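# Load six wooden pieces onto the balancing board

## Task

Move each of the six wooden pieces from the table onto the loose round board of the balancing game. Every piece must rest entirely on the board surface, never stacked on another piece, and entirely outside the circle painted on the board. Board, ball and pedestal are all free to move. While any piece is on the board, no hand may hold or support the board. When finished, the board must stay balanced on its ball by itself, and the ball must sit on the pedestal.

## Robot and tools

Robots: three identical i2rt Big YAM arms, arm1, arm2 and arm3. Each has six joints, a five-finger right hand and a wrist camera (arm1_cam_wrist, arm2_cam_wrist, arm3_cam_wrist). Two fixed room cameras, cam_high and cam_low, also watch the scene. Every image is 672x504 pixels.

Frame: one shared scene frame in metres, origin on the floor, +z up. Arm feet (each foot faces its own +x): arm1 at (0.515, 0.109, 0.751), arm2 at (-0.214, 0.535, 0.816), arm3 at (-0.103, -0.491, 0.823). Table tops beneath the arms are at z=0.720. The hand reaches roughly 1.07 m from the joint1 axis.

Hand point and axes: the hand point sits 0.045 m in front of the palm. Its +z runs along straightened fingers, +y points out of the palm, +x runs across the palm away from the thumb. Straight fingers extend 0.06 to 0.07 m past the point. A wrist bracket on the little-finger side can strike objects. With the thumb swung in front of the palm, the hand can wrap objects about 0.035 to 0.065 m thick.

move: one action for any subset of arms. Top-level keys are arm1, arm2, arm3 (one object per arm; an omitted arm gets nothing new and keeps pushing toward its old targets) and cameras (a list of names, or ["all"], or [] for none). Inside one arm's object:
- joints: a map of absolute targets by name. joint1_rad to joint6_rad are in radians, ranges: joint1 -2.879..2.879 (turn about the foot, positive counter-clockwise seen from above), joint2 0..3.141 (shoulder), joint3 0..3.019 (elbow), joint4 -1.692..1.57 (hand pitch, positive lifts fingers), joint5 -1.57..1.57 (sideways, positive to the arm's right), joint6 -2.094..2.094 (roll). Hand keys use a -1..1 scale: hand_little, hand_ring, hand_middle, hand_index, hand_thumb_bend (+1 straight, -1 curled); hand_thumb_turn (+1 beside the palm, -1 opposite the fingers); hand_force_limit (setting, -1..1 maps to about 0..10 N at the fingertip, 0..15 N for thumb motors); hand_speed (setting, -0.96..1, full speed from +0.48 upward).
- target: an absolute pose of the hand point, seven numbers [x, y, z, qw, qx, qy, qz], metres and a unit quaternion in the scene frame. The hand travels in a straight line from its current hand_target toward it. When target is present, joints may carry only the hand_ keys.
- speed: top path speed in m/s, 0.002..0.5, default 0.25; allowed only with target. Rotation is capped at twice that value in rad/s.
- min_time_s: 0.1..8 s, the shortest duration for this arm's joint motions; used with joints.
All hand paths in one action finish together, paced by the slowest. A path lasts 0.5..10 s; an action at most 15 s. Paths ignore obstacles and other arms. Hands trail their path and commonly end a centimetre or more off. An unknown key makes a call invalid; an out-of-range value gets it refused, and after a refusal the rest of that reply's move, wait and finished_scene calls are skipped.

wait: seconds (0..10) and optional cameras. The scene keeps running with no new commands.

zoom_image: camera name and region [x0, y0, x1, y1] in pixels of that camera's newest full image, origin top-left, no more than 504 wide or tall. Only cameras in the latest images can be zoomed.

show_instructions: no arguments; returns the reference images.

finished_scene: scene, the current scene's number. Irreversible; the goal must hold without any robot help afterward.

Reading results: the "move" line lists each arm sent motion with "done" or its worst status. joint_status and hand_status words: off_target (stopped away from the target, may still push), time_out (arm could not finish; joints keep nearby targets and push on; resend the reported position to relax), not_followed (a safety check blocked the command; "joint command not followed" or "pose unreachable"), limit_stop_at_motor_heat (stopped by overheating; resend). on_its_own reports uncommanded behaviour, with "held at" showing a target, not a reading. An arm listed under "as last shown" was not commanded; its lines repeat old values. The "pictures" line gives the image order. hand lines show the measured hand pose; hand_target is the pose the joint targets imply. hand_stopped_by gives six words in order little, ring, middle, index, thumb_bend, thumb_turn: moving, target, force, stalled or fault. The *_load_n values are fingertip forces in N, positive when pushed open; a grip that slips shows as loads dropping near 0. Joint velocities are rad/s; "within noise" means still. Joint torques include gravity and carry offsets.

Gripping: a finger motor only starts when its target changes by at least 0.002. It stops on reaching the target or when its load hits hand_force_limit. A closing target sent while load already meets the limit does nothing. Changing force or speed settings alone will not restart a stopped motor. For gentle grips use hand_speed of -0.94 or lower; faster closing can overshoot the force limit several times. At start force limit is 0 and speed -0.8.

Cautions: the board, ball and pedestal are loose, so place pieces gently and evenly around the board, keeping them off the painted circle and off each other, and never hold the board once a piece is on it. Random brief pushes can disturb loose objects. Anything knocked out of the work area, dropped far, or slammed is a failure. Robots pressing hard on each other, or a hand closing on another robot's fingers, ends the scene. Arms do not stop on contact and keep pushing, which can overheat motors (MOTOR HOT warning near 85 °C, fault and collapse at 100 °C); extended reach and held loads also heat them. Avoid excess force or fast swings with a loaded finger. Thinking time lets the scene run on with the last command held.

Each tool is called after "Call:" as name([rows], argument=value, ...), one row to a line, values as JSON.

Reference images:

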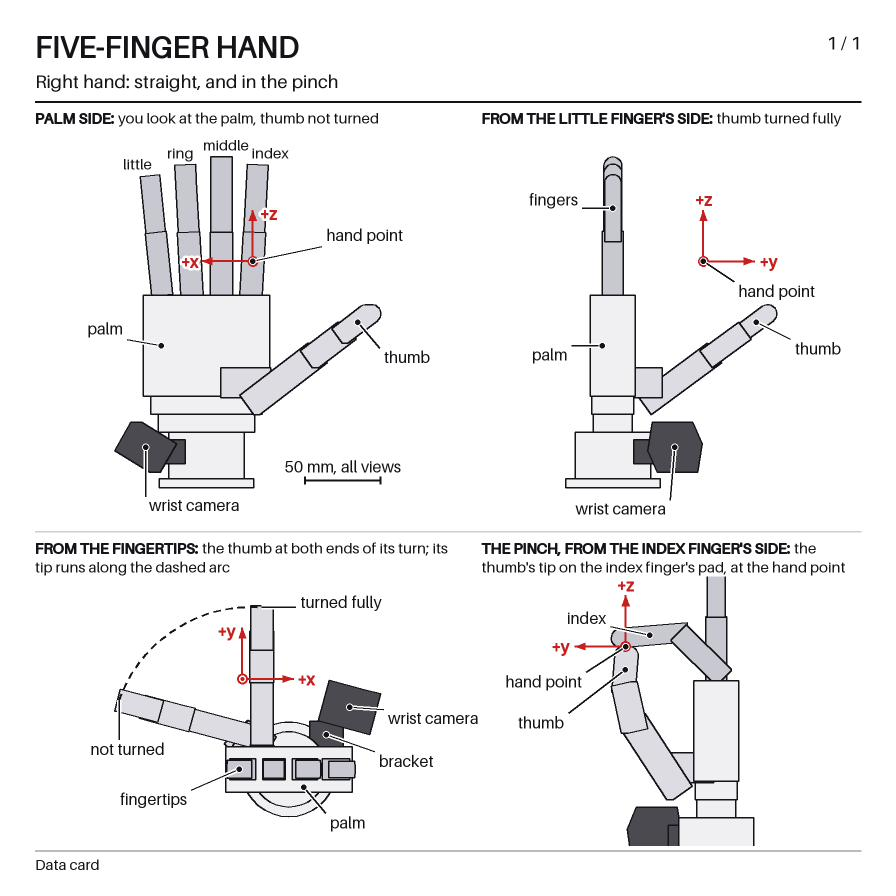

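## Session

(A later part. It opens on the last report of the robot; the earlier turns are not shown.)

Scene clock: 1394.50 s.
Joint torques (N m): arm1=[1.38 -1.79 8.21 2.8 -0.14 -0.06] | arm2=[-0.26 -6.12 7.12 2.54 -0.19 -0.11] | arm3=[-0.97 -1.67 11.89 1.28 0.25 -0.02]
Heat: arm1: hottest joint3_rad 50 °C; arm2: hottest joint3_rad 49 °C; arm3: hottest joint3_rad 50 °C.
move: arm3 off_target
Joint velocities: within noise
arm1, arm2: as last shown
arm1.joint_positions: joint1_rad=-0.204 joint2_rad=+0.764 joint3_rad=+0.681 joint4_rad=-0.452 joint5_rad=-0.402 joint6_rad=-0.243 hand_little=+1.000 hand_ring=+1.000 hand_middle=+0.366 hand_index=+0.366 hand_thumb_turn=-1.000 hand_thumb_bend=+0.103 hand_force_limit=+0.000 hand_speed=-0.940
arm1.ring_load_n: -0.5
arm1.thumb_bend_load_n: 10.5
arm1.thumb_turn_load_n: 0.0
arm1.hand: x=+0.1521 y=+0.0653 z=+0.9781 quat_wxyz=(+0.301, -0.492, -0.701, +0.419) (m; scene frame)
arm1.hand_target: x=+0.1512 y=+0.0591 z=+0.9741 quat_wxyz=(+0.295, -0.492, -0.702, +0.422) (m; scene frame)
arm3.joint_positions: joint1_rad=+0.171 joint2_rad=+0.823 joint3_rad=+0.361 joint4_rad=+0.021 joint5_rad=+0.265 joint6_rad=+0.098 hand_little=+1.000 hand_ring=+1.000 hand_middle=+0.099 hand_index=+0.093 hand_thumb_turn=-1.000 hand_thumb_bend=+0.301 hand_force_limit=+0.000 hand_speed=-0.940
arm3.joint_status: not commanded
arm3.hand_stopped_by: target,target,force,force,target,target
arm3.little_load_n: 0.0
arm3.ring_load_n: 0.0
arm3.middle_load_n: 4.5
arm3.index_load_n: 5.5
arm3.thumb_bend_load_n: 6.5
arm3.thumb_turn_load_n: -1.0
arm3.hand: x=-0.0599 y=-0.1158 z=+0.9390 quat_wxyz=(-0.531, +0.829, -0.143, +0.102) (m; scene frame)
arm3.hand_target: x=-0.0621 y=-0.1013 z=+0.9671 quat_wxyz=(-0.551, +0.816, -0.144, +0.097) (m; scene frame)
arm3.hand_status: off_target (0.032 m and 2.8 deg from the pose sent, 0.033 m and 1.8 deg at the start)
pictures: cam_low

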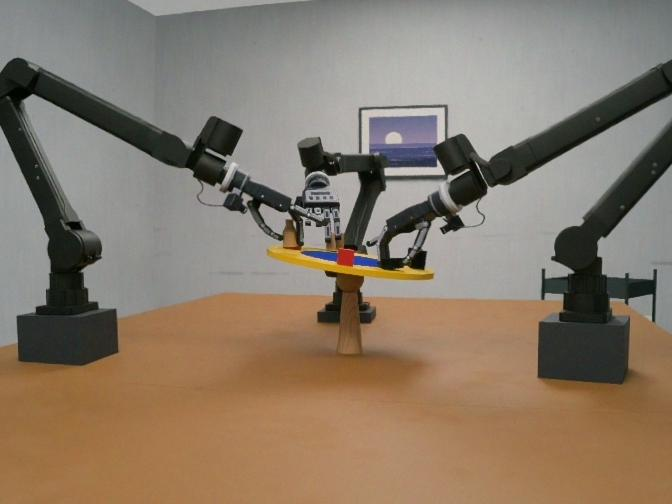

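Call:
move(arm3={"target": [-0.062, -0.103, 0.99, -0.5507, 0.8165, -0.144, 0.0971], "speed": 0.06}, cameras=[])

Call:
move(arm3={"target": [-0.062, -0.103, 0.953, -0.5507, 0.8165, -0.144, 0.0971], "speed": 0.05}, arm1={"target": [0.151, 0.058, 0.966, -0.2954, 0.4917, 0.7021, -0.4219], "speed": 0.03}, arm2={"target": [-0.071, 0.102, 0.962, 0.1179, -0.1815, 0.8188, -0.5317], "speed": 0.03}, cameras=["cam_low"])

Call:
zoom_image(camera="cam_low", region=[260, 215, 440, 285])

Scene clock: 1407.77 s.
Joint torques (N m): arm1=[1.38 -1.85 8.23 2.8 -0.14 -0.07] | arm2=[-0.21 -6.07 7.12 2.52 -0.19 -0.11] | arm3=[-1.38 -2.2 12.38 1.22 0.17 0.01]
Heat: arm1: hottest joint3_rad 49 °C; arm2: hottest joint3_rad 49 °C; arm3: hottest joint3_rad 50 °C.
move: arm3 off_target
Joint velocities: within noise
arm1, arm2: as last shown
arm1.little_load_n: -0.5
arm1.ring_load_n: 0.0
arm1.hand: x=+0.1520 y=+0.0653 z=+0.9780 quat_wxyz=(+0.301, -0.492, -0.701, +0.418) (m; scene frame)
arm2.index_load_n: 3.5
arm2.thumb_bend_load_n: 7.0
arm3.joint_positions: joint1_rad=+0.171 joint2_rad=+0.774 joint3_rad=+0.405 joint4_rad=-0.075 joint5_rad=+0.265 joint6_rad=+0.098 hand_little=+1.000 hand_ring=+1.000 hand_middle=+0.099 hand_index=+0.093 hand_thumb_turn=-1.000 hand_thumb_bend=+0.301 hand_force_limit=+0.000 hand_speed=-0.940
arm3.joint_status: not commanded
arm3.hand_stopped_by: target,target,force,force,target,target
arm3.little_load_n: 0.0
arm3.ring_load_n: 0.0
arm3.middle_load_n: 4.5
arm3.index_load_n: 5.5
arm3.thumb_bend_load_n: 6.5
arm3.thumb_turn_load_n: -1.5
arm3.hand: x=-0.0599 y=-0.1175 z=+0.9603 quat_wxyz=(-0.530, +0.830, -0.143, +0.102) (m; scene frame)
arm3.hand_target: x=-0.0621 y=-0.1042 z=+0.9899 quat_wxyz=(-0.551, +0.816, -0.144, +0.097) (m; scene frame)
arm3.hand_status: off_target (0.033 m and 2.9 deg from the pose sent, 0.053 m and 2.8 deg at the start)
pictures: none
No camera images: "cameras" was empty.

Scene clock: 1409.00 s.
Joint torques (N m): arm1=[1.44 -1.85 8.31 2.86 -0.14 -0.05] | arm2=[-0.21 -6.01 6.91 2.54 -0.18 -0.1] | arm3=[-1.03 -1.26 8.5 2.3 0.2 0.01]
Heat: arm1: hottest joint3_rad 49 °C; arm2: hottest joint3_rad 49 °C; arm3: hottest joint3_rad 50 °C.
move: arm1 done; arm2 done; arm3 done
Joint velocities: within noise
arm1.joint_positions: joint1_rad=-0.201 joint2_rad=+0.767 joint3_rad=+0.659 joint4_rad=-0.430 joint5_rad=-0.399 joint6_rad=-0.242 hand_little=+1.000 hand_ring=+1.000 hand_middle=+0.366 hand_index=+0.366 hand_thumb_turn=-1.000 hand_thumb_bend=+0.103 hand_force_limit=+0.000 hand_speed=-0.940
arm1.joint_status: not commanded
arm1.hand_stopped_by: target,target,force,force,target,target
arm1.little_load_n: 0.0
arm1.ring_load_n: 0.0
arm1.middle_load_n: 4.5
arm1.index_load_n: 4.5
arm1.thumb_bend_load_n: 10.5
arm1.thumb_turn_load_n: 0.0
arm1.hand: x=+0.1525 y=+0.0644 z=+0.9687 quat_wxyz=(+0.300, -0.493, -0.702, +0.418) (m; scene frame)
arm1.hand_target: x=+0.1512 y=+0.0581 z=+0.9660 quat_wxyz=(+0.295, -0.492, -0.702, +0.422) (m; scene frame)
arm1.hand_status: done (0.007 m and 0.7 deg from the pose sent, 0.014 m and 0.8 deg at the start)
arm2.joint_positions: joint1_rad=+0.109 joint2_rad=+1.110 joint3_rad=+0.605 joint4_rad=+0.063 joint5_rad=-0.250 joint6_rad=-0.103 hand_little=+1.000 hand_ring=+1.000 hand_middle=+0.184 hand_index=+0.194 hand_thumb_turn=-1.000 hand_thumb_bend=+0.101 hand_force_limit=+0.000 hand_speed=-0.940
arm2.joint_status: not commanded
arm2.hand_stopped_by: target,target,force,force,target,target
arm2.little_load_n: 0.0
arm2.ring_load_n: 0.0
arm2.middle_load_n: 5.5
arm2.index_load_n: 3.0
arm2.thumb_bend_load_n: 6.5
arm2.thumb_turn_load_n: 1.0
arm2.hand: x=-0.0672 y=+0.1028 z=+0.9709 quat_wxyz=(-0.121, +0.182, -0.817, +0.533) (m; scene frame)
arm2.hand_target: x=-0.0710 y=+0.1023 z=+0.9621 quat_wxyz=(-0.118, +0.182, -0.819, +0.532) (m; scene frame)
arm2.hand_status: done (0.010 m and 0.4 deg from the pose sent, 0.018 m and 0.3 deg at the start)
arm3.joint_positions: joint1_rad=+0.171 joint2_rad=+0.829 joint3_rad=+0.370 joint4_rad=+0.042 joint5_rad=+0.265 joint6_rad=+0.098 hand_little=+1.000 hand_ring=+1.000 hand_middle=+0.099 hand_index=+0.093 hand_thumb_turn=-1.000 hand_thumb_bend=+0.301 hand_force_limit=+0.000 hand_speed=-0.940
arm3.joint_status: not commanded
arm3.hand_stopped_by: target,target,force,force,target,target
arm3.little_load_n: 0.0
arm3.ring_load_n: 0.0
arm3.middle_load_n: 4.5
arm3.index_load_n: 5.5
arm3.thumb_bend_load_n: 7.0
arm3.thumb_turn_load_n: -1.0
arm3.hand: x=-0.0593 y=-0.1091 z=+0.9469 quat_wxyz=(-0.541, +0.822, -0.144, +0.101) (m; scene frame)
arm3.hand_target: x=-0.0620 y=-0.1033 z=+0.9530 quat_wxyz=(-0.551, +0.817, -0.144, +0.097) (m; scene frame)
arm3.hand_status: done (0.009 m and 1.4 deg from the pose sent, 0.016 m and 2.9 deg at the start)
pictures: cam_low

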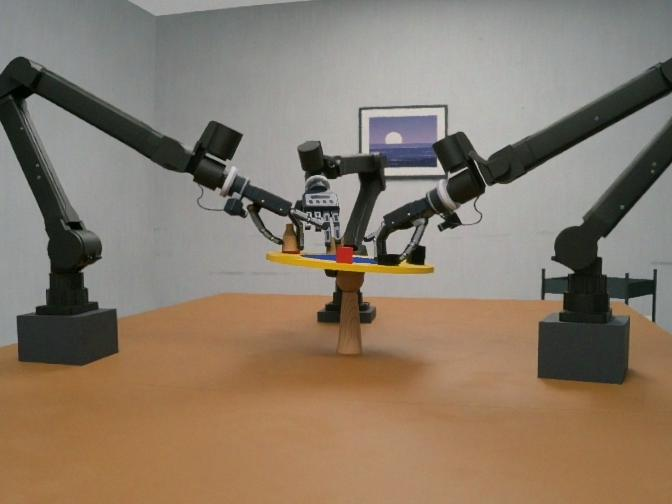

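Scaled by 2.800 from the camera's 672x504 image, which has a finer 960x720 frame.

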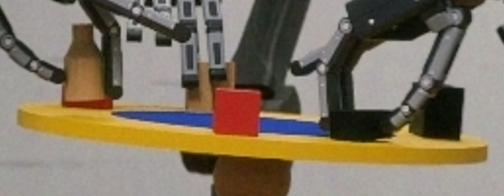

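Call:
zoom_image(camera="cam_low", region=[270, 220, 350, 275])

Call:
zoom_image(camera="cam_low", region=[350, 225, 430, 280])

Call:
move(cameras=["arm1_cam_wrist","arm2_cam_wrist","arm3_cam_wrist","cam_high"])

Call:
zoom_image(camera="cam_high", region=[250, 180, 395, 325])

Scaled by 6.300 from the camera's 672x504 image, which has a finer 960x720 frame.

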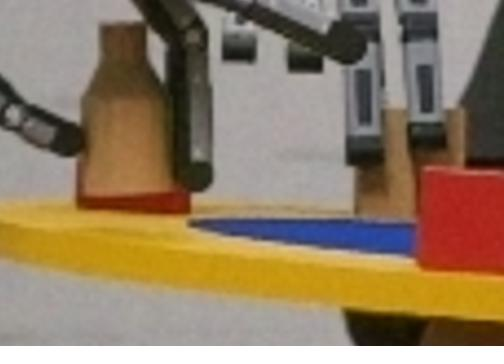

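Scaled by 6.300 from the camera's 672x504 image, which has a finer 960x720 frame.

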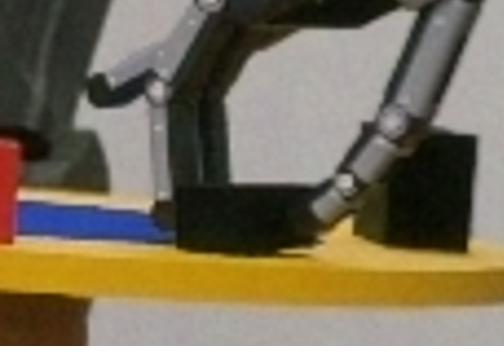

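Scene clock: 1415.57 s.
Joint torques (N m): arm1=[1.38 -1.85 8.32 2.86 -0.13 -0.05] | arm2=[-0.21 -6.01 6.93 2.52 -0.18 -0.1] | arm3=[-1.73 -0.62 8.44 2.54 0.16 -0.03]
Heat: arm1: hottest joint3_rad 50 °C; arm2: hottest joint3_rad 49 °C; arm3: hottest joint3_rad 51 °C.
Joint velocities: within noise
arm1.joint_positions: joint1_rad=-0.201 joint2_rad=+0.767 joint3_rad=+0.659 joint4_rad=-0.430 joint5_rad=-0.399 joint6_rad=-0.242 hand_little=+1.000 hand_ring=+1.000 hand_middle=+0.366 hand_index=+0.366 hand_thumb_turn=-1.000 hand_thumb_bend=+0.103 hand_force_limit=+0.000 hand_speed=-0.940
arm1.joint_status: not commanded
arm1.hand_stopped_by: target,target,force,force,target,target
arm1.little_load_n: 0.0
arm1.ring_load_n: 0.0
arm1.middle_load_n: 4.5
arm1.index_load_n: 4.5
arm1.thumb_bend_load_n: 10.0
arm1.thumb_turn_load_n: 0.0
arm1.hand: x=+0.1525 y=+0.0644 z=+0.9687 quat_wxyz=(+0.300, -0.493, -0.702, +0.418) (m; scene frame)
arm1.hand_target: x=+0.1512 y=+0.0581 z=+0.9660 quat_wxyz=(+0.295, -0.492, -0.702, +0.422) (m; scene frame)
arm1.hand_status: done (0.007 m and 0.7 deg from the pose sent, 0.014 m and 0.8 deg at the start)
arm2.joint_positions: joint1_rad=+0.109 joint2_rad=+1.110 joint3_rad=+0.605 joint4_rad=+0.063 joint5_rad=-0.250 joint6_rad=-0.103 hand_little=+1.000 hand_ring=+1.000 hand_middle=+0.184 hand_index=+0.194 hand_thumb_turn=-1.000 hand_thumb_bend=+0.101 hand_force_limit=+0.000 hand_speed=-0.940
arm2.joint_status: not commanded
arm2.hand_stopped_by: target,target,force,force,target,target
arm2.little_load_n: 0.0
arm2.ring_load_n: 0.0
arm2.middle_load_n: 5.5
arm2.index_load_n: 3.5
arm2.thumb_bend_load_n: 6.5
arm2.thumb_turn_load_n: 1.0
arm2.hand: x=-0.0672 y=+0.1028 z=+0.9709 quat_wxyz=(-0.121, +0.182, -0.817, +0.533) (m; scene frame)
arm2.hand_target: x=-0.0710 y=+0.1023 z=+0.9621 quat_wxyz=(-0.118, +0.182, -0.819, +0.532) (m; scene frame)
arm2.hand_status: done (0.010 m and 0.4 deg from the pose sent, 0.018 m and 0.3 deg at the start)
arm3.joint_positions: joint1_rad=+0.171 joint2_rad=+0.829 joint3_rad=+0.370 joint4_rad=+0.042 joint5_rad=+0.265 joint6_rad=+0.098 hand_little=+1.000 hand_ring=+1.000 hand_middle=+0.099 hand_index=+0.093 hand_thumb_turn=-1.000 hand_thumb_bend=+0.301 hand_force_limit=+0.000 hand_speed=-0.940
arm3.joint_status: not commanded
arm3.hand_stopped_by: target,target,force,force,target,target
arm3.little_load_n: 0.0
arm3.ring_load_n: 0.0
arm3.middle_load_n: 5.0
arm3.index_load_n: 5.5
arm3.thumb_bend_load_n: 7.0
arm3.thumb_turn_load_n: -1.5
arm3.hand: x=-0.0593 y=-0.1091 z=+0.9469 quat_wxyz=(-0.541, +0.822, -0.144, +0.101) (m; scene frame)
arm3.hand_target: x=-0.0620 y=-0.1033 z=+0.9530 quat_wxyz=(-0.551, +0.817, -0.144, +0.097) (m; scene frame)
arm3.hand_status: done (0.009 m and 1.4 deg from the pose sent, 0.016 m and 2.9 deg at the start)
pictures: arm1_cam_wrist, arm2_cam_wrist, arm3_cam_wrist, cam_high

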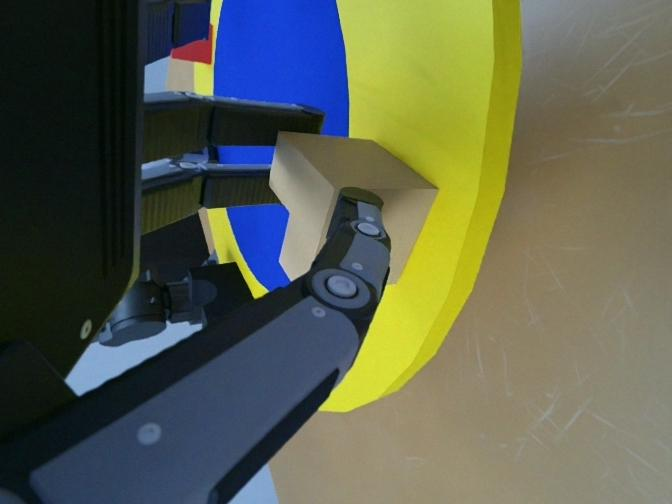

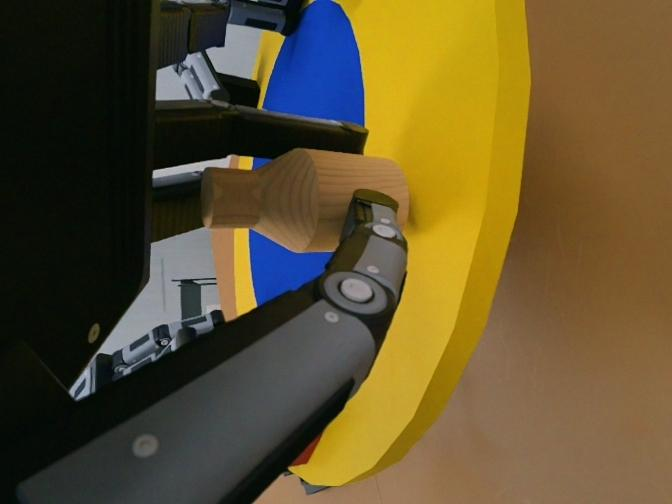

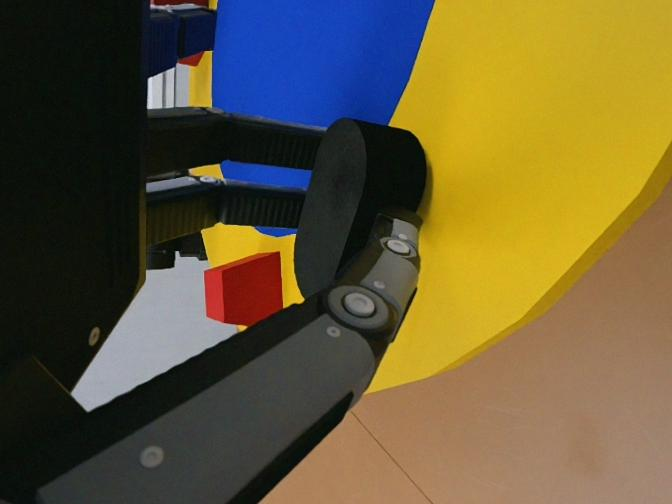

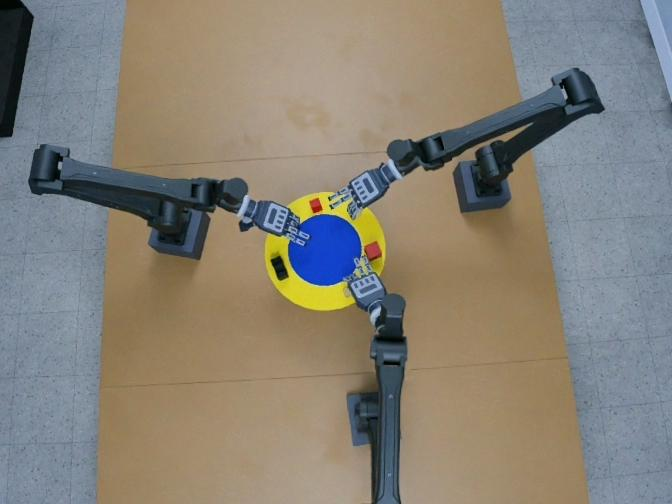

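Scaled by 3.476 from the camera's 672x504 image, which has a finer 960x720 frame.

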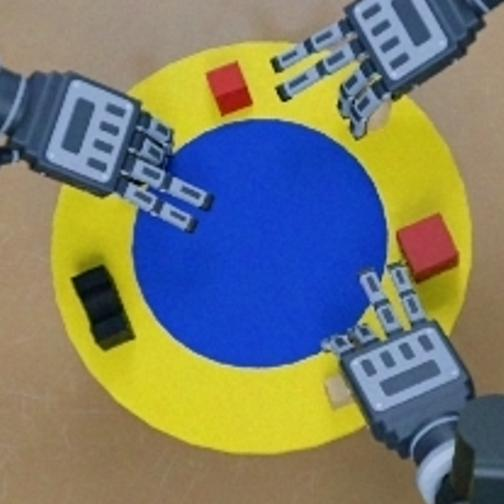

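Call:
move(arm2={"target": [-0.072, 0.100, 0.954, 0.1179, -0.1815, 0.8188, -0.5317], "speed": 0.03}, cameras=["cam_low", "arm2_cam_wrist"])

Call:
zoom_image(camera="cam_low", region=[270, 220, 350, 275])

Call:
zoom_image(camera="cam_low", region=[350, 225, 430, 280])

Scene clock: 1431.87 s.
Joint torques (N m): arm1=[1.38 -1.9 8.31 2.85 -0.14 -0.05] | arm2=[-0.44 -6.18 6.82 2.54 -0.19 -0.11] | arm3=[-1.96 -1.2 8.59 2.29 0.12 0.01]
Heat: arm1: hottest joint3_rad 50 °C; arm2: hottest joint3_rad 48 °C; arm3: hottest joint3_rad 51 °C.
move: arm2 done
Joint velocities: within noise
arm1, arm3: as last shown
arm1.thumb_bend_load_n: 10.5
arm2.joint_positions: joint1_rad=+0.107 joint2_rad=+1.132 joint3_rad=+0.595 joint4_rad=+0.093 joint5_rad=-0.254 joint6_rad=-0.104 hand_little=+1.000 hand_ring=+1.000 hand_middle=+0.184 hand_index=+0.194 hand_thumb_turn=-1.000 hand_thumb_bend=+0.101 hand_force_limit=+0.000 hand_speed=-0.940
arm2.joint_status: not commanded
arm2.hand_stopped_by: target,target,force,force,target,target
arm2.little_load_n: 0.0
arm2.ring_load_n: 0.0
arm2.middle_load_n: 5.5
arm2.index_load_n: 3.0
arm2.thumb_bend_load_n: 6.5
arm2.thumb_turn_load_n: 0.5
arm2.hand: x=-0.0671 y=+0.1010 z=+0.9623 quat_wxyz=(-0.121, +0.182, -0.817, +0.533) (m; scene frame)
arm2.hand_target: x=-0.0721 y=+0.1002 z=+0.9542 quat_wxyz=(-0.118, +0.181, -0.819, +0.532) (m; scene frame)
arm2.hand_status: done (0.010 m and 0.5 deg from the pose sent, 0.018 m and 0.4 deg at the start)
arm3.middle_load_n: 4.5
pictures: arm2_cam_wrist, cam_low

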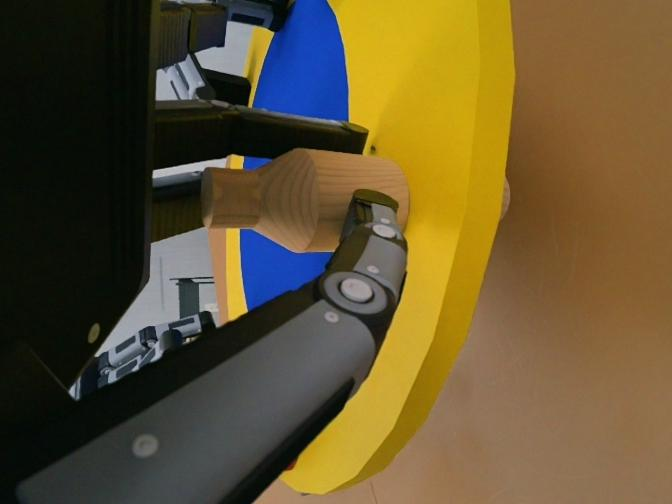

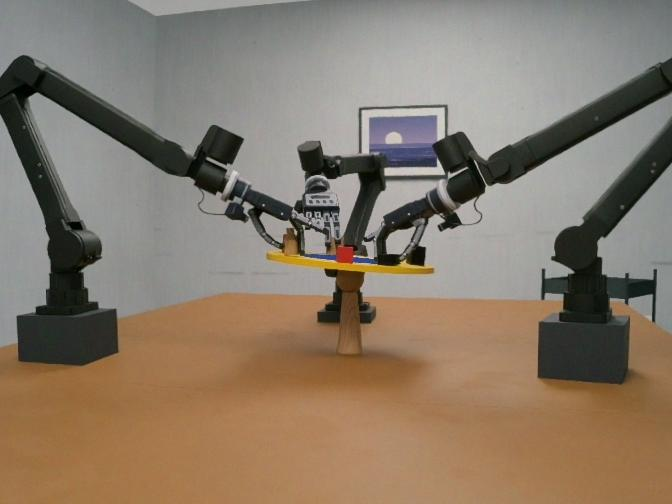

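Scaled by 6.300 from the camera's 672x504 image, which has a finer 960x720 frame.

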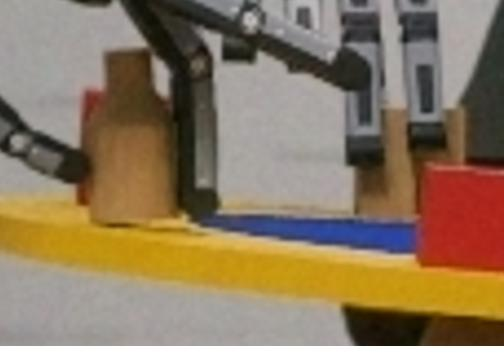

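Scaled by 6.300 from the camera's 672x504 image, which has a finer 960x720 frame.

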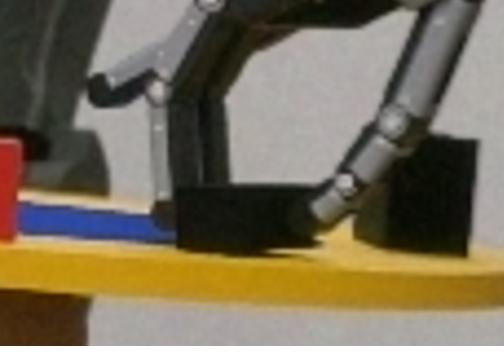

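Call:
move(arm2={"target": [-0.073, 0.099, 0.949, 0.1179, -0.1815, 0.8188, -0.5317], "speed": 0.03}, arm3={"target": [-0.063, -0.103, 0.948, -0.5507, 0.8165, -0.144, 0.0971], "speed": 0.03}, cameras=["cam_low", "arm2_cam_wrist", "arm3_cam_wrist"])

Call:
zoom_image(camera="cam_low", region=[270, 220, 350, 275])

Call:
zoom_image(camera="cam_low", region=[350, 225, 430, 280])

Scene clock: 1440.00 s.
Joint torques (N m): arm1=[1.44 -1.9 8.32 2.85 -0.14 -0.06] | arm2=[-0.62 -6.18 6.72 2.51 -0.18 -0.11] | arm3=[-1.61 -0.56 8.32 2.18 0.26 0.04]
Heat: arm1: hottest joint3_rad 50 °C; arm2: hottest joint3_rad 48 °C; arm3: hottest joint3_rad 51 °C.
move: arm2 off_target; arm3 done
Joint velocities: within noise
arm1: as last shown
arm1.joint_positions: joint1_rad=-0.201 joint2_rad=+0.767 joint3_rad=+0.659 joint4_rad=-0.430 joint5_rad=-0.399 joint6_rad=-0.241 hand_little=+1.000 hand_ring=+1.000 hand_middle=+0.366 hand_index=+0.366 hand_thumb_turn=-1.000 hand_thumb_bend=+0.103 hand_force_limit=+0.000 hand_speed=-0.940
arm1.thumb_bend_load_n: 10.0
arm1.thumb_turn_load_n: -0.5
arm1.hand: x=+0.1525 y=+0.0644 z=+0.9688 quat_wxyz=(+0.300, -0.493, -0.702, +0.418) (m; scene frame)
arm2.joint_positions: joint1_rad=+0.106 joint2_rad=+1.144 joint3_rad=+0.589 joint4_rad=+0.113 joint5_rad=-0.257 joint6_rad=-0.105 hand_little=+1.000 hand_ring=+1.000 hand_middle=+0.184 hand_index=+0.194 hand_thumb_turn=-1.000 hand_thumb_bend=+0.101 hand_force_limit=+0.000 hand_speed=-0.940
arm2.joint_status: not commanded
arm2.hand_stopped_by: target,target,force,force,target,target
arm2.little_load_n: 0.0
arm2.ring_load_n: 0.0
arm2.middle_load_n: 5.0
arm2.index_load_n: 3.5
arm2.thumb_bend_load_n: 6.5
arm2.thumb_turn_load_n: 1.0
arm2.hand: x=-0.0671 y=+0.1001 z=+0.9579 quat_wxyz=(-0.122, +0.183, -0.817, +0.533) (m; scene frame)
arm2.hand_target: x=-0.0729 y=+0.0994 z=+0.9490 quat_wxyz=(-0.118, +0.182, -0.819, +0.531) (m; scene frame)
arm2.hand_status: off_target (0.011 m and 0.6 deg from the pose sent, 0.015 m and 0.5 deg at the start)
arm3.joint_positions: joint1_rad=+0.174 joint2_rad=+0.836 joint3_rad=+0.364 joint4_rad=+0.066 joint5_rad=+0.269 joint6_rad=+0.098 hand_little=+1.000 hand_ring=+1.000 hand_middle=+0.099 hand_index=+0.093 hand_thumb_turn=-1.000 hand_thumb_bend=+0.301 hand_force_limit=+0.000 hand_speed=-0.940
arm3.joint_status: not commanded
arm3.hand_stopped_by: target,target,force,force,target,target
arm3.little_load_n: 0.0
arm3.ring_load_n: 0.0
arm3.middle_load_n: 4.5
arm3.index_load_n: 5.5
arm3.thumb_bend_load_n: 7.0
arm3.thumb_turn_load_n: -1.0
arm3.hand: x=-0.0597 y=-0.1074 z=+0.9463 quat_wxyz=(-0.546, +0.819, -0.144, +0.101) (m; scene frame)
arm3.hand_target: x=-0.0630 y=-0.1032 z=+0.9481 quat_wxyz=(-0.551, +0.817, -0.144, +0.097) (m; scene frame)
arm3.hand_status: done (0.006 m and 0.8 deg from the pose sent, 0.007 m and 1.4 deg at the start)
pictures: arm2_cam_wrist, arm3_cam_wrist, cam_low

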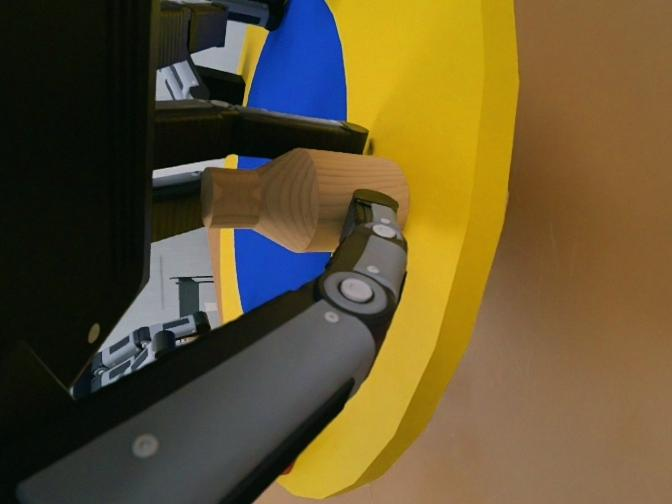

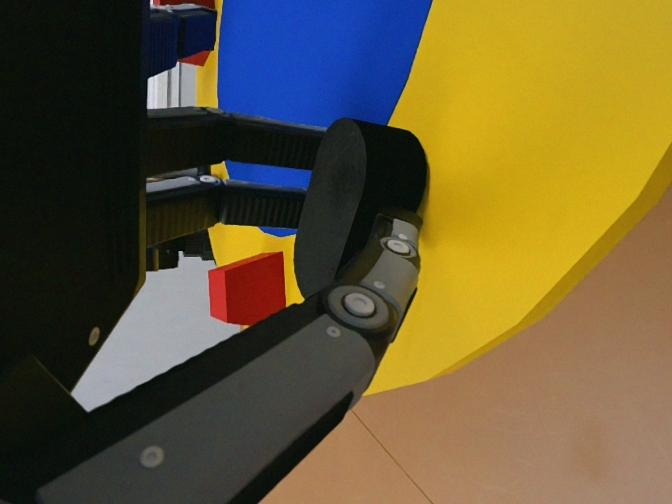

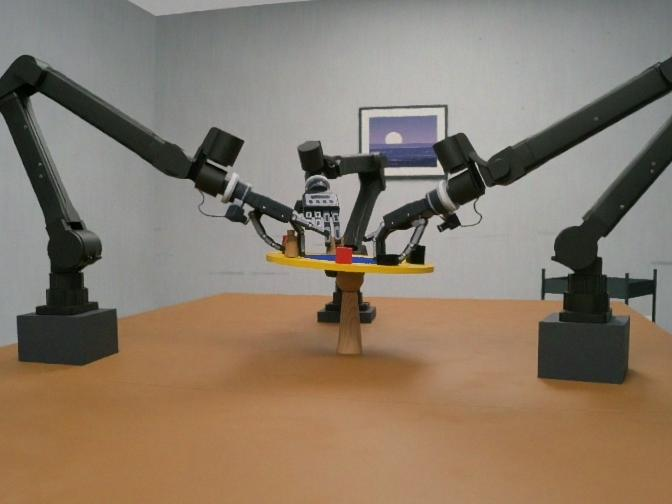

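Scaled by 6.300 from the camera's 672x504 image, which has a finer 960x720 frame.

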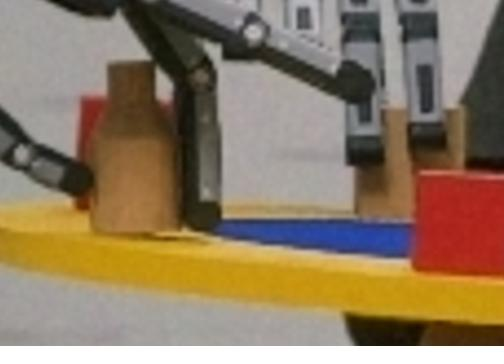

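Scaled by 6.300 from the camera's 672x504 image, which has a finer 960x720 frame.

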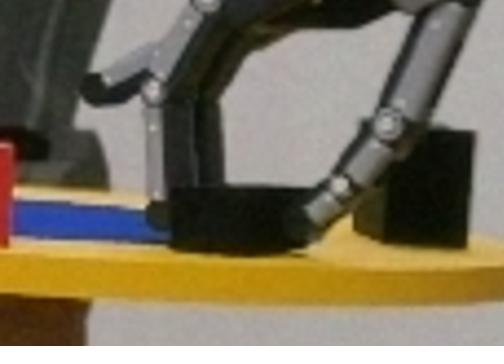

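Call:
move(arm1={"joints": {"hand_speed": -0.85, "hand_index": 0.75, "hand_middle": 0.75}}, arm2={"joints": {"hand_speed": -0.85, "hand_index": 0.55, "hand_middle": 0.55}}, arm3={"joints": {"hand_speed": -0.85, "hand_index": 0.45, "hand_middle": 0.45}}, cameras=["all"])

Call:
zoom_image(camera="cam_low", region=[250, 190, 450, 300])

Scene clock: 1449.57 s.
Joint torques (N m): arm1=[1.38 -1.85 8.31 2.86 -0.14 -0.05] | arm2=[-0.56 -6.24 6.72 2.51 -0.18 -0.11] | arm3=[-1.49 -0.03 8.59 2.47 0.15 0.02]
Heat: arm1: hottest joint3_rad 51 °C; arm2: hottest joint3_rad 48 °C; arm3: hottest joint3_rad 50 °C.
move: arm1 done; arm2 done; arm3 done
Joint velocities: within noise
arm1.joint_positions: joint1_rad=-0.201 joint2_rad=+0.767 joint3_rad=+0.659 joint4_rad=-0.430 joint5_rad=-0.399 joint6_rad=-0.241 hand_little=+1.000 hand_ring=+1.000 hand_middle=+0.750 hand_index=+0.750 hand_thumb_turn=-1.000 hand_thumb_bend=+0.100 hand_force_limit=+0.000 hand_speed=-0.850
arm1.joint_status: all done
arm1.hand_stopped_by: target,target,target,target,target,target
arm1.little_load_n: 0.0
arm1.ring_load_n: 0.0
arm1.middle_load_n: 0.0
arm1.index_load_n: 0.0
arm1.thumb_bend_load_n: 0.0
arm1.thumb_turn_load_n: 0.0
arm1.hand: x=+0.1525 y=+0.0644 z=+0.9688 quat_wxyz=(+0.300, -0.493, -0.702, +0.418) (m; scene frame)
arm1.hand_target: x=+0.1512 y=+0.0581 z=+0.9660 quat_wxyz=(+0.295, -0.492, -0.702, +0.422) (m; scene frame)
arm1.hand_status: not commanded
arm2.joint_positions: joint1_rad=+0.105 joint2_rad=+1.144 joint3_rad=+0.589 joint4_rad=+0.113 joint5_rad=-0.257 joint6_rad=-0.106 hand_little=+1.000 hand_ring=+1.000 hand_middle=+0.550 hand_index=+0.550 hand_thumb_turn=-1.000 hand_thumb_bend=+0.100 hand_force_limit=+0.000 hand_speed=-0.850
arm2.joint_status: all done
arm2.hand_stopped_by: target,target,target,target,target,target
arm2.little_load_n: 0.0
arm2.ring_load_n: 0.0
arm2.middle_load_n: 0.0
arm2.index_load_n: 0.0
arm2.thumb_bend_load_n: 0.5
arm2.thumb_turn_load_n: 0.0
arm2.hand: x=-0.0673 y=+0.1000 z=+0.9579 quat_wxyz=(-0.122, +0.183, -0.817, +0.533) (m; scene frame)
arm2.hand_target: x=-0.0730 y=+0.0993 z=+0.9490 quat_wxyz=(-0.118, +0.182, -0.819, +0.532) (m; scene frame)
arm2.hand_status: not commanded
arm3.joint_positions: joint1_rad=+0.174 joint2_rad=+0.839 joint3_rad=+0.361 joint4_rad=+0.066 joint5_rad=+0.269 joint6_rad=+0.098 hand_little=+1.000 hand_ring=+1.000 hand_middle=+0.450 hand_index=+0.450 hand_thumb_turn=-1.000 hand_thumb_bend=+0.300 hand_force_limit=+0.000 hand_speed=-0.850
arm3.joint_status: all done
arm3.hand_stopped_by: target,target,target,target,target,target
arm3.little_load_n: 0.0
arm3.ring_load_n: -0.5
arm3.middle_load_n: 0.0
arm3.index_load_n: 0.0
arm3.thumb_bend_load_n: 0.0
arm3.thumb_turn_load_n: 0.0
arm3.hand: x=-0.0597 y=-0.1083 z=+0.9436 quat_wxyz=(-0.543, +0.821, -0.144, +0.102) (m; scene frame)
arm3.hand_target: x=-0.0630 y=-0.1033 z=+0.9480 quat_wxyz=(-0.550, +0.817, -0.144, +0.097) (m; scene frame)
arm3.hand_status: not commanded
pictures: arm1_cam_wrist, arm2_cam_wrist, arm3_cam_wrist, cam_high, cam_low

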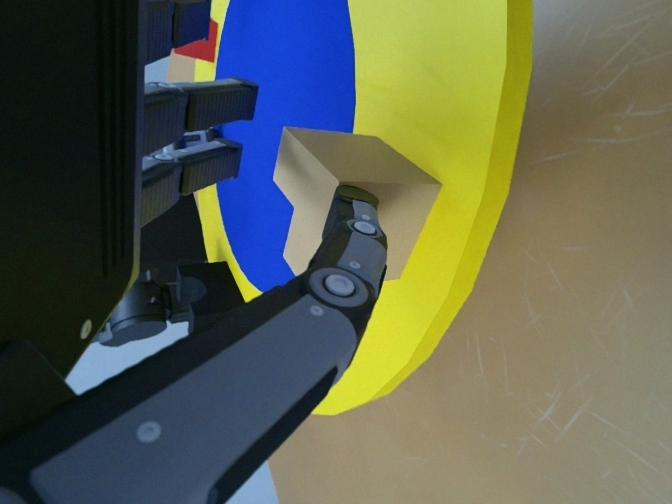

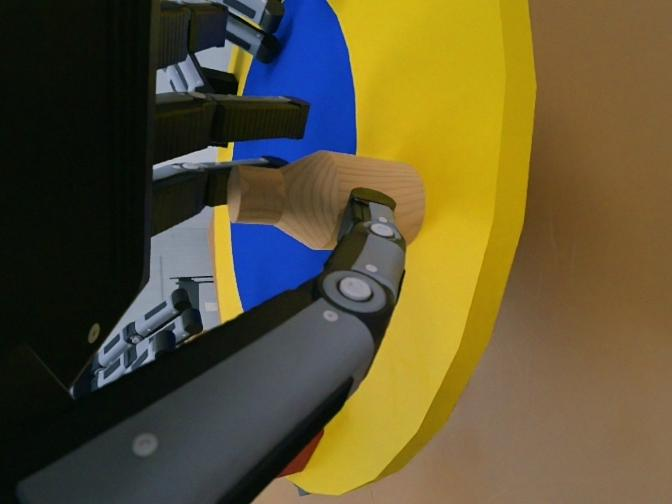

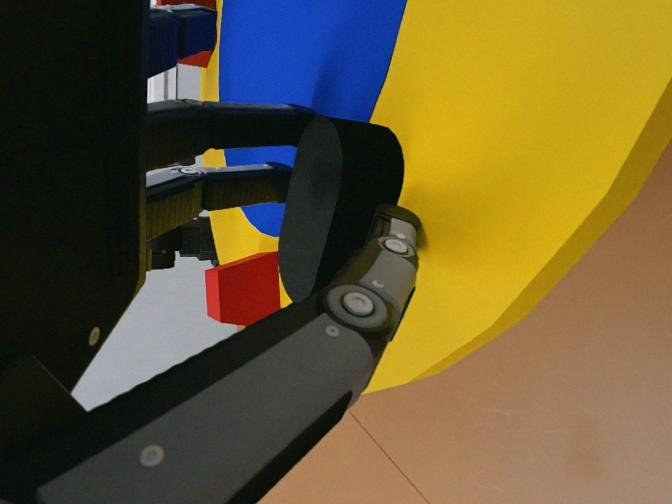

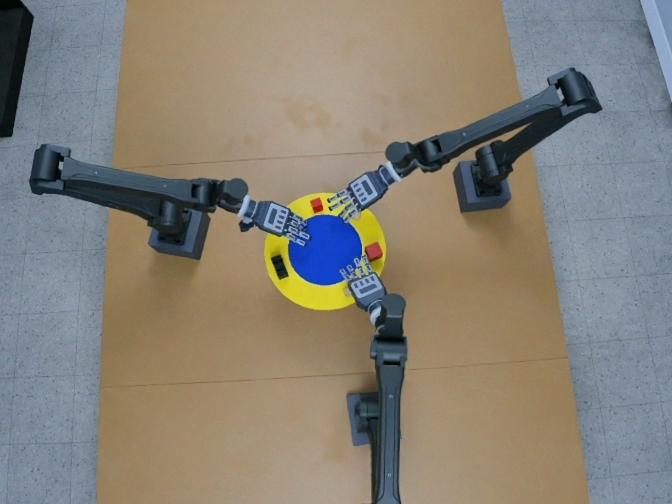

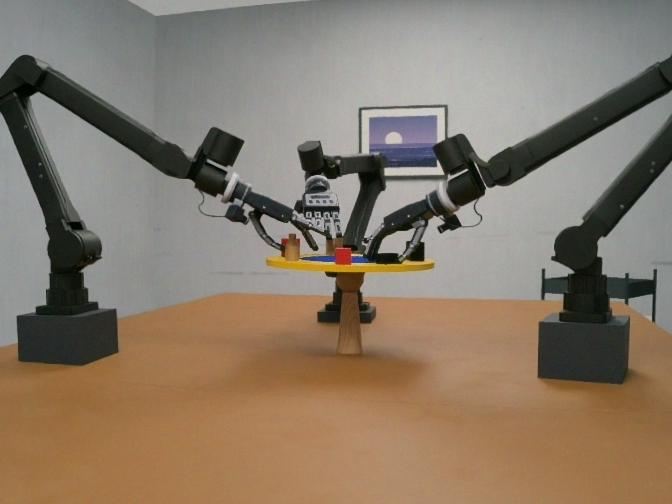

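Scaled by 2.520 from the camera's 672x504 image, which has a finer 960x720 frame.

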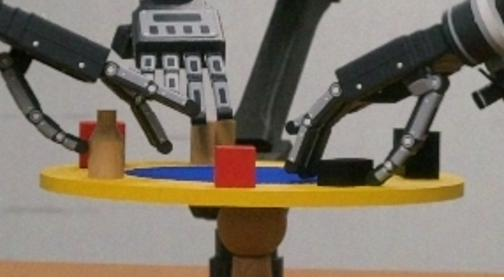

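Call:
move(arm1={"joints": {"hand_speed": -0.6, "hand_index": 1.0, "hand_middle": 1.0}}, arm2={"joints": {"hand_speed": -0.8, "hand_index": 0.68, "hand_middle": 0.68}}, arm3={"joints": {"hand_speed": -0.8, "hand_index": 0.8, "hand_middle": 0.8}}, cameras=["cam_low"])

Call:
move(arm2={"target": [-0.071, 0.095, 1.06, 0.1179, -0.1815, 0.8188, -0.5317], "speed": 0.08}, cameras=["cam_low", "arm2_cam_wrist"])

Call:
zoom_image(camera="cam_low", region=[250, 190, 450, 300])

Scene clock: 1471.70 s.
Joint torques (N m): arm1=[1.38 -1.79 8.32 2.86 -0.14 -0.05] | arm2=[-0.56 -6.18 6.72 2.51 -0.18 -0.11] | arm3=[-0.73 -0.97 8.34 2.26 0.19 0]
Heat: arm1: hottest joint3_rad 51 °C; arm2: hottest joint3_rad 48 °C; arm3: hottest joint3_rad 48 °C.
move: arm1 done; arm2 done; arm3 done
Joint velocities: within noise
arm1.joint_positions: joint1_rad=-0.201 joint2_rad=+0.767 joint3_rad=+0.659 joint4_rad=-0.430 joint5_rad=-0.399 joint6_rad=-0.241 hand_little=+1.000 hand_ring=+1.000 hand_middle=+1.000 hand_index=+1.000 hand_thumb_turn=-1.000 hand_thumb_bend=+0.100 hand_force_limit=+0.000 hand_speed=-0.600
arm1.joint_status: all done
arm1.hand_stopped_by: target,target,target,target,target,target
arm1.little_load_n: 0.0
arm1.ring_load_n: 0.0
arm1.middle_load_n: 0.0
arm1.index_load_n: 0.0
arm1.thumb_bend_load_n: 0.5
arm1.thumb_turn_load_n: 0.0
arm1.hand: x=+0.1525 y=+0.0644 z=+0.9688 quat_wxyz=(+0.300, -0.493, -0.702, +0.418) (m; scene frame)
arm1.hand_target: x=+0.1512 y=+0.0581 z=+0.9660 quat_wxyz=(+0.295, -0.492, -0.702, +0.422) (m; scene frame)
arm1.hand_status: not commanded
arm2.joint_positions: joint1_rad=+0.105 joint2_rad=+1.144 joint3_rad=+0.589 joint4_rad=+0.113 joint5_rad=-0.257 joint6_rad=-0.106 hand_little=+1.000 hand_ring=+1.000 hand_middle=+0.680 hand_index=+0.680 hand_thumb_turn=-1.000 hand_thumb_bend=+0.100 hand_force_limit=+0.000 hand_speed=-0.800
arm2.joint_status: all done
arm2.hand_stopped_by: target,target,target,target,target,target
arm2.little_load_n: 0.0
arm2.ring_load_n: -0.5
arm2.middle_load_n: 0.0
arm2.index_load_n: -0.5
arm2.thumb_bend_load_n: 0.0
arm2.thumb_turn_load_n: 0.0
arm2.hand: x=-0.0673 y=+0.1000 z=+0.9579 quat_wxyz=(-0.122, +0.183, -0.817, +0.533) (m; scene frame)
arm2.hand_target: x=-0.0730 y=+0.0993 z=+0.9490 quat_wxyz=(-0.118, +0.182, -0.819, +0.532) (m; scene frame)
arm2.hand_status: not commanded
arm3.joint_positions: joint1_rad=+0.174 joint2_rad=+0.839 joint3_rad=+0.361 joint4_rad=+0.066 joint5_rad=+0.269 joint6_rad=+0.098 hand_little=+1.000 hand_ring=+1.000 hand_middle=+0.800 hand_index=+0.800 hand_thumb_turn=-1.000 hand_thumb_bend=+0.300 hand_force_limit=+0.000 hand_speed=-0.800
arm3.joint_status: all done
arm3.hand_stopped_by: target,target,target,target,target,target
arm3.little_load_n: 0.0
arm3.ring_load_n: 0.0
arm3.middle_load_n: 0.0
arm3.index_load_n: 0.0
arm3.thumb_bend_load_n: 0.0
arm3.thumb_turn_load_n: 0.0
arm3.hand: x=-0.0597 y=-0.1083 z=+0.9436 quat_wxyz=(-0.543, +0.821, -0.144, +0.102) (m; scene frame)
arm3.hand_target: x=-0.0630 y=-0.1033 z=+0.9480 quat_wxyz=(-0.550, +0.817, -0.144, +0.097) (m; scene frame)
arm3.hand_status: not commanded
pictures: cam_low

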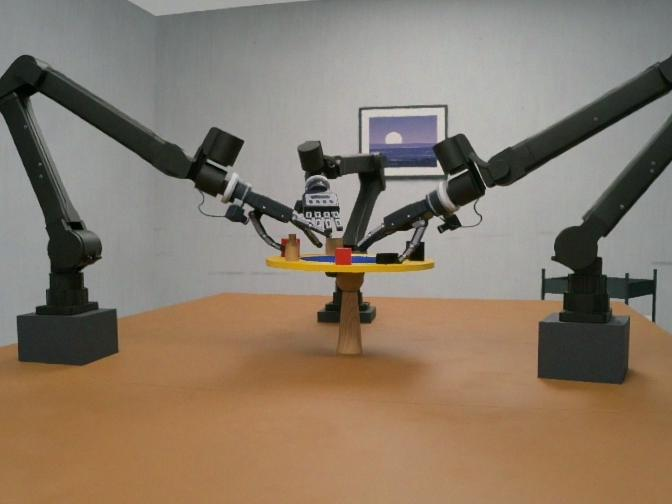

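Scene clock: 1473.70 s.
Joint torques (N m): arm1=[1.44 -1.85 8.32 2.86 -0.14 -0.06] | arm2=[-0.32 -7.12 12.29 0.9 -0.1 -0.1] | arm3=[-1.44 -1.55 8.65 2.37 0.2 0.04]
Heat: arm1: hottest joint3_rad 51 °C; arm2: hottest joint3_rad 48 °C; arm3: hottest joint3_rad 48 °C.
move: arm2 off_target
Joint velocities: within noise
arm1, arm3: as last shown
arm1.middle_load_n: -0.5
arm1.thumb_bend_load_n: 0.0
arm2.joint_positions: joint1_rad=+0.105 joint2_rad=+1.032 joint3_rad=+0.754 joint4_rad=-0.211 joint5_rad=-0.257 joint6_rad=-0.106 hand_little=+1.000 hand_ring=+1.000 hand_middle=+0.680 hand_index=+0.680 hand_thumb_turn=-1.000 hand_thumb_bend=+0.100 hand_force_limit=+0.000 hand_speed=-0.800
arm2.joint_status: not commanded
arm2.hand_stopped_by: target,target,target,target,target,target
arm2.little_load_n: 0.0
arm2.ring_load_n: 0.0
arm2.middle_load_n: 0.0
arm2.index_load_n: 0.0
arm2.thumb_bend_load_n: 0.0
arm2.thumb_turn_load_n: 0.0
arm2.hand: x=-0.0682 y=+0.1073 z=+1.0322 quat_wxyz=(-0.123, +0.182, -0.829, +0.514) (m; scene frame)
arm2.hand_target: x=-0.0712 y=+0.0961 z=+1.0599 quat_wxyz=(-0.118, +0.181, -0.819, +0.532) (m; scene frame)
arm2.hand_status: off_target (0.031 m and 2.4 deg from the pose sent, 0.102 m and 0.6 deg at the start)
pictures: arm2_cam_wrist, cam_low

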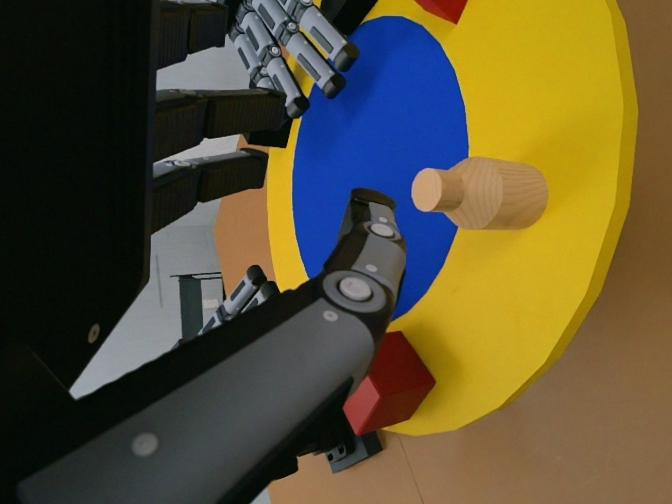

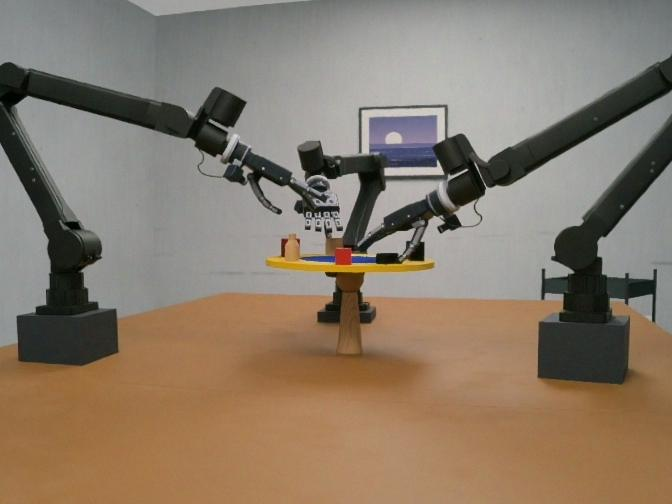

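Scaled by 2.520 from the camera's 672x504 image, which has a finer 960x720 frame.

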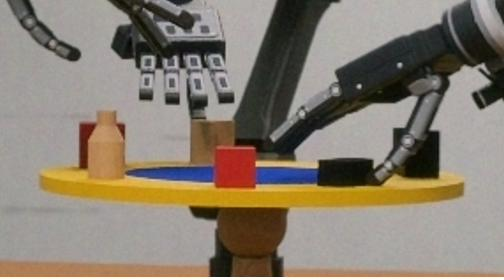

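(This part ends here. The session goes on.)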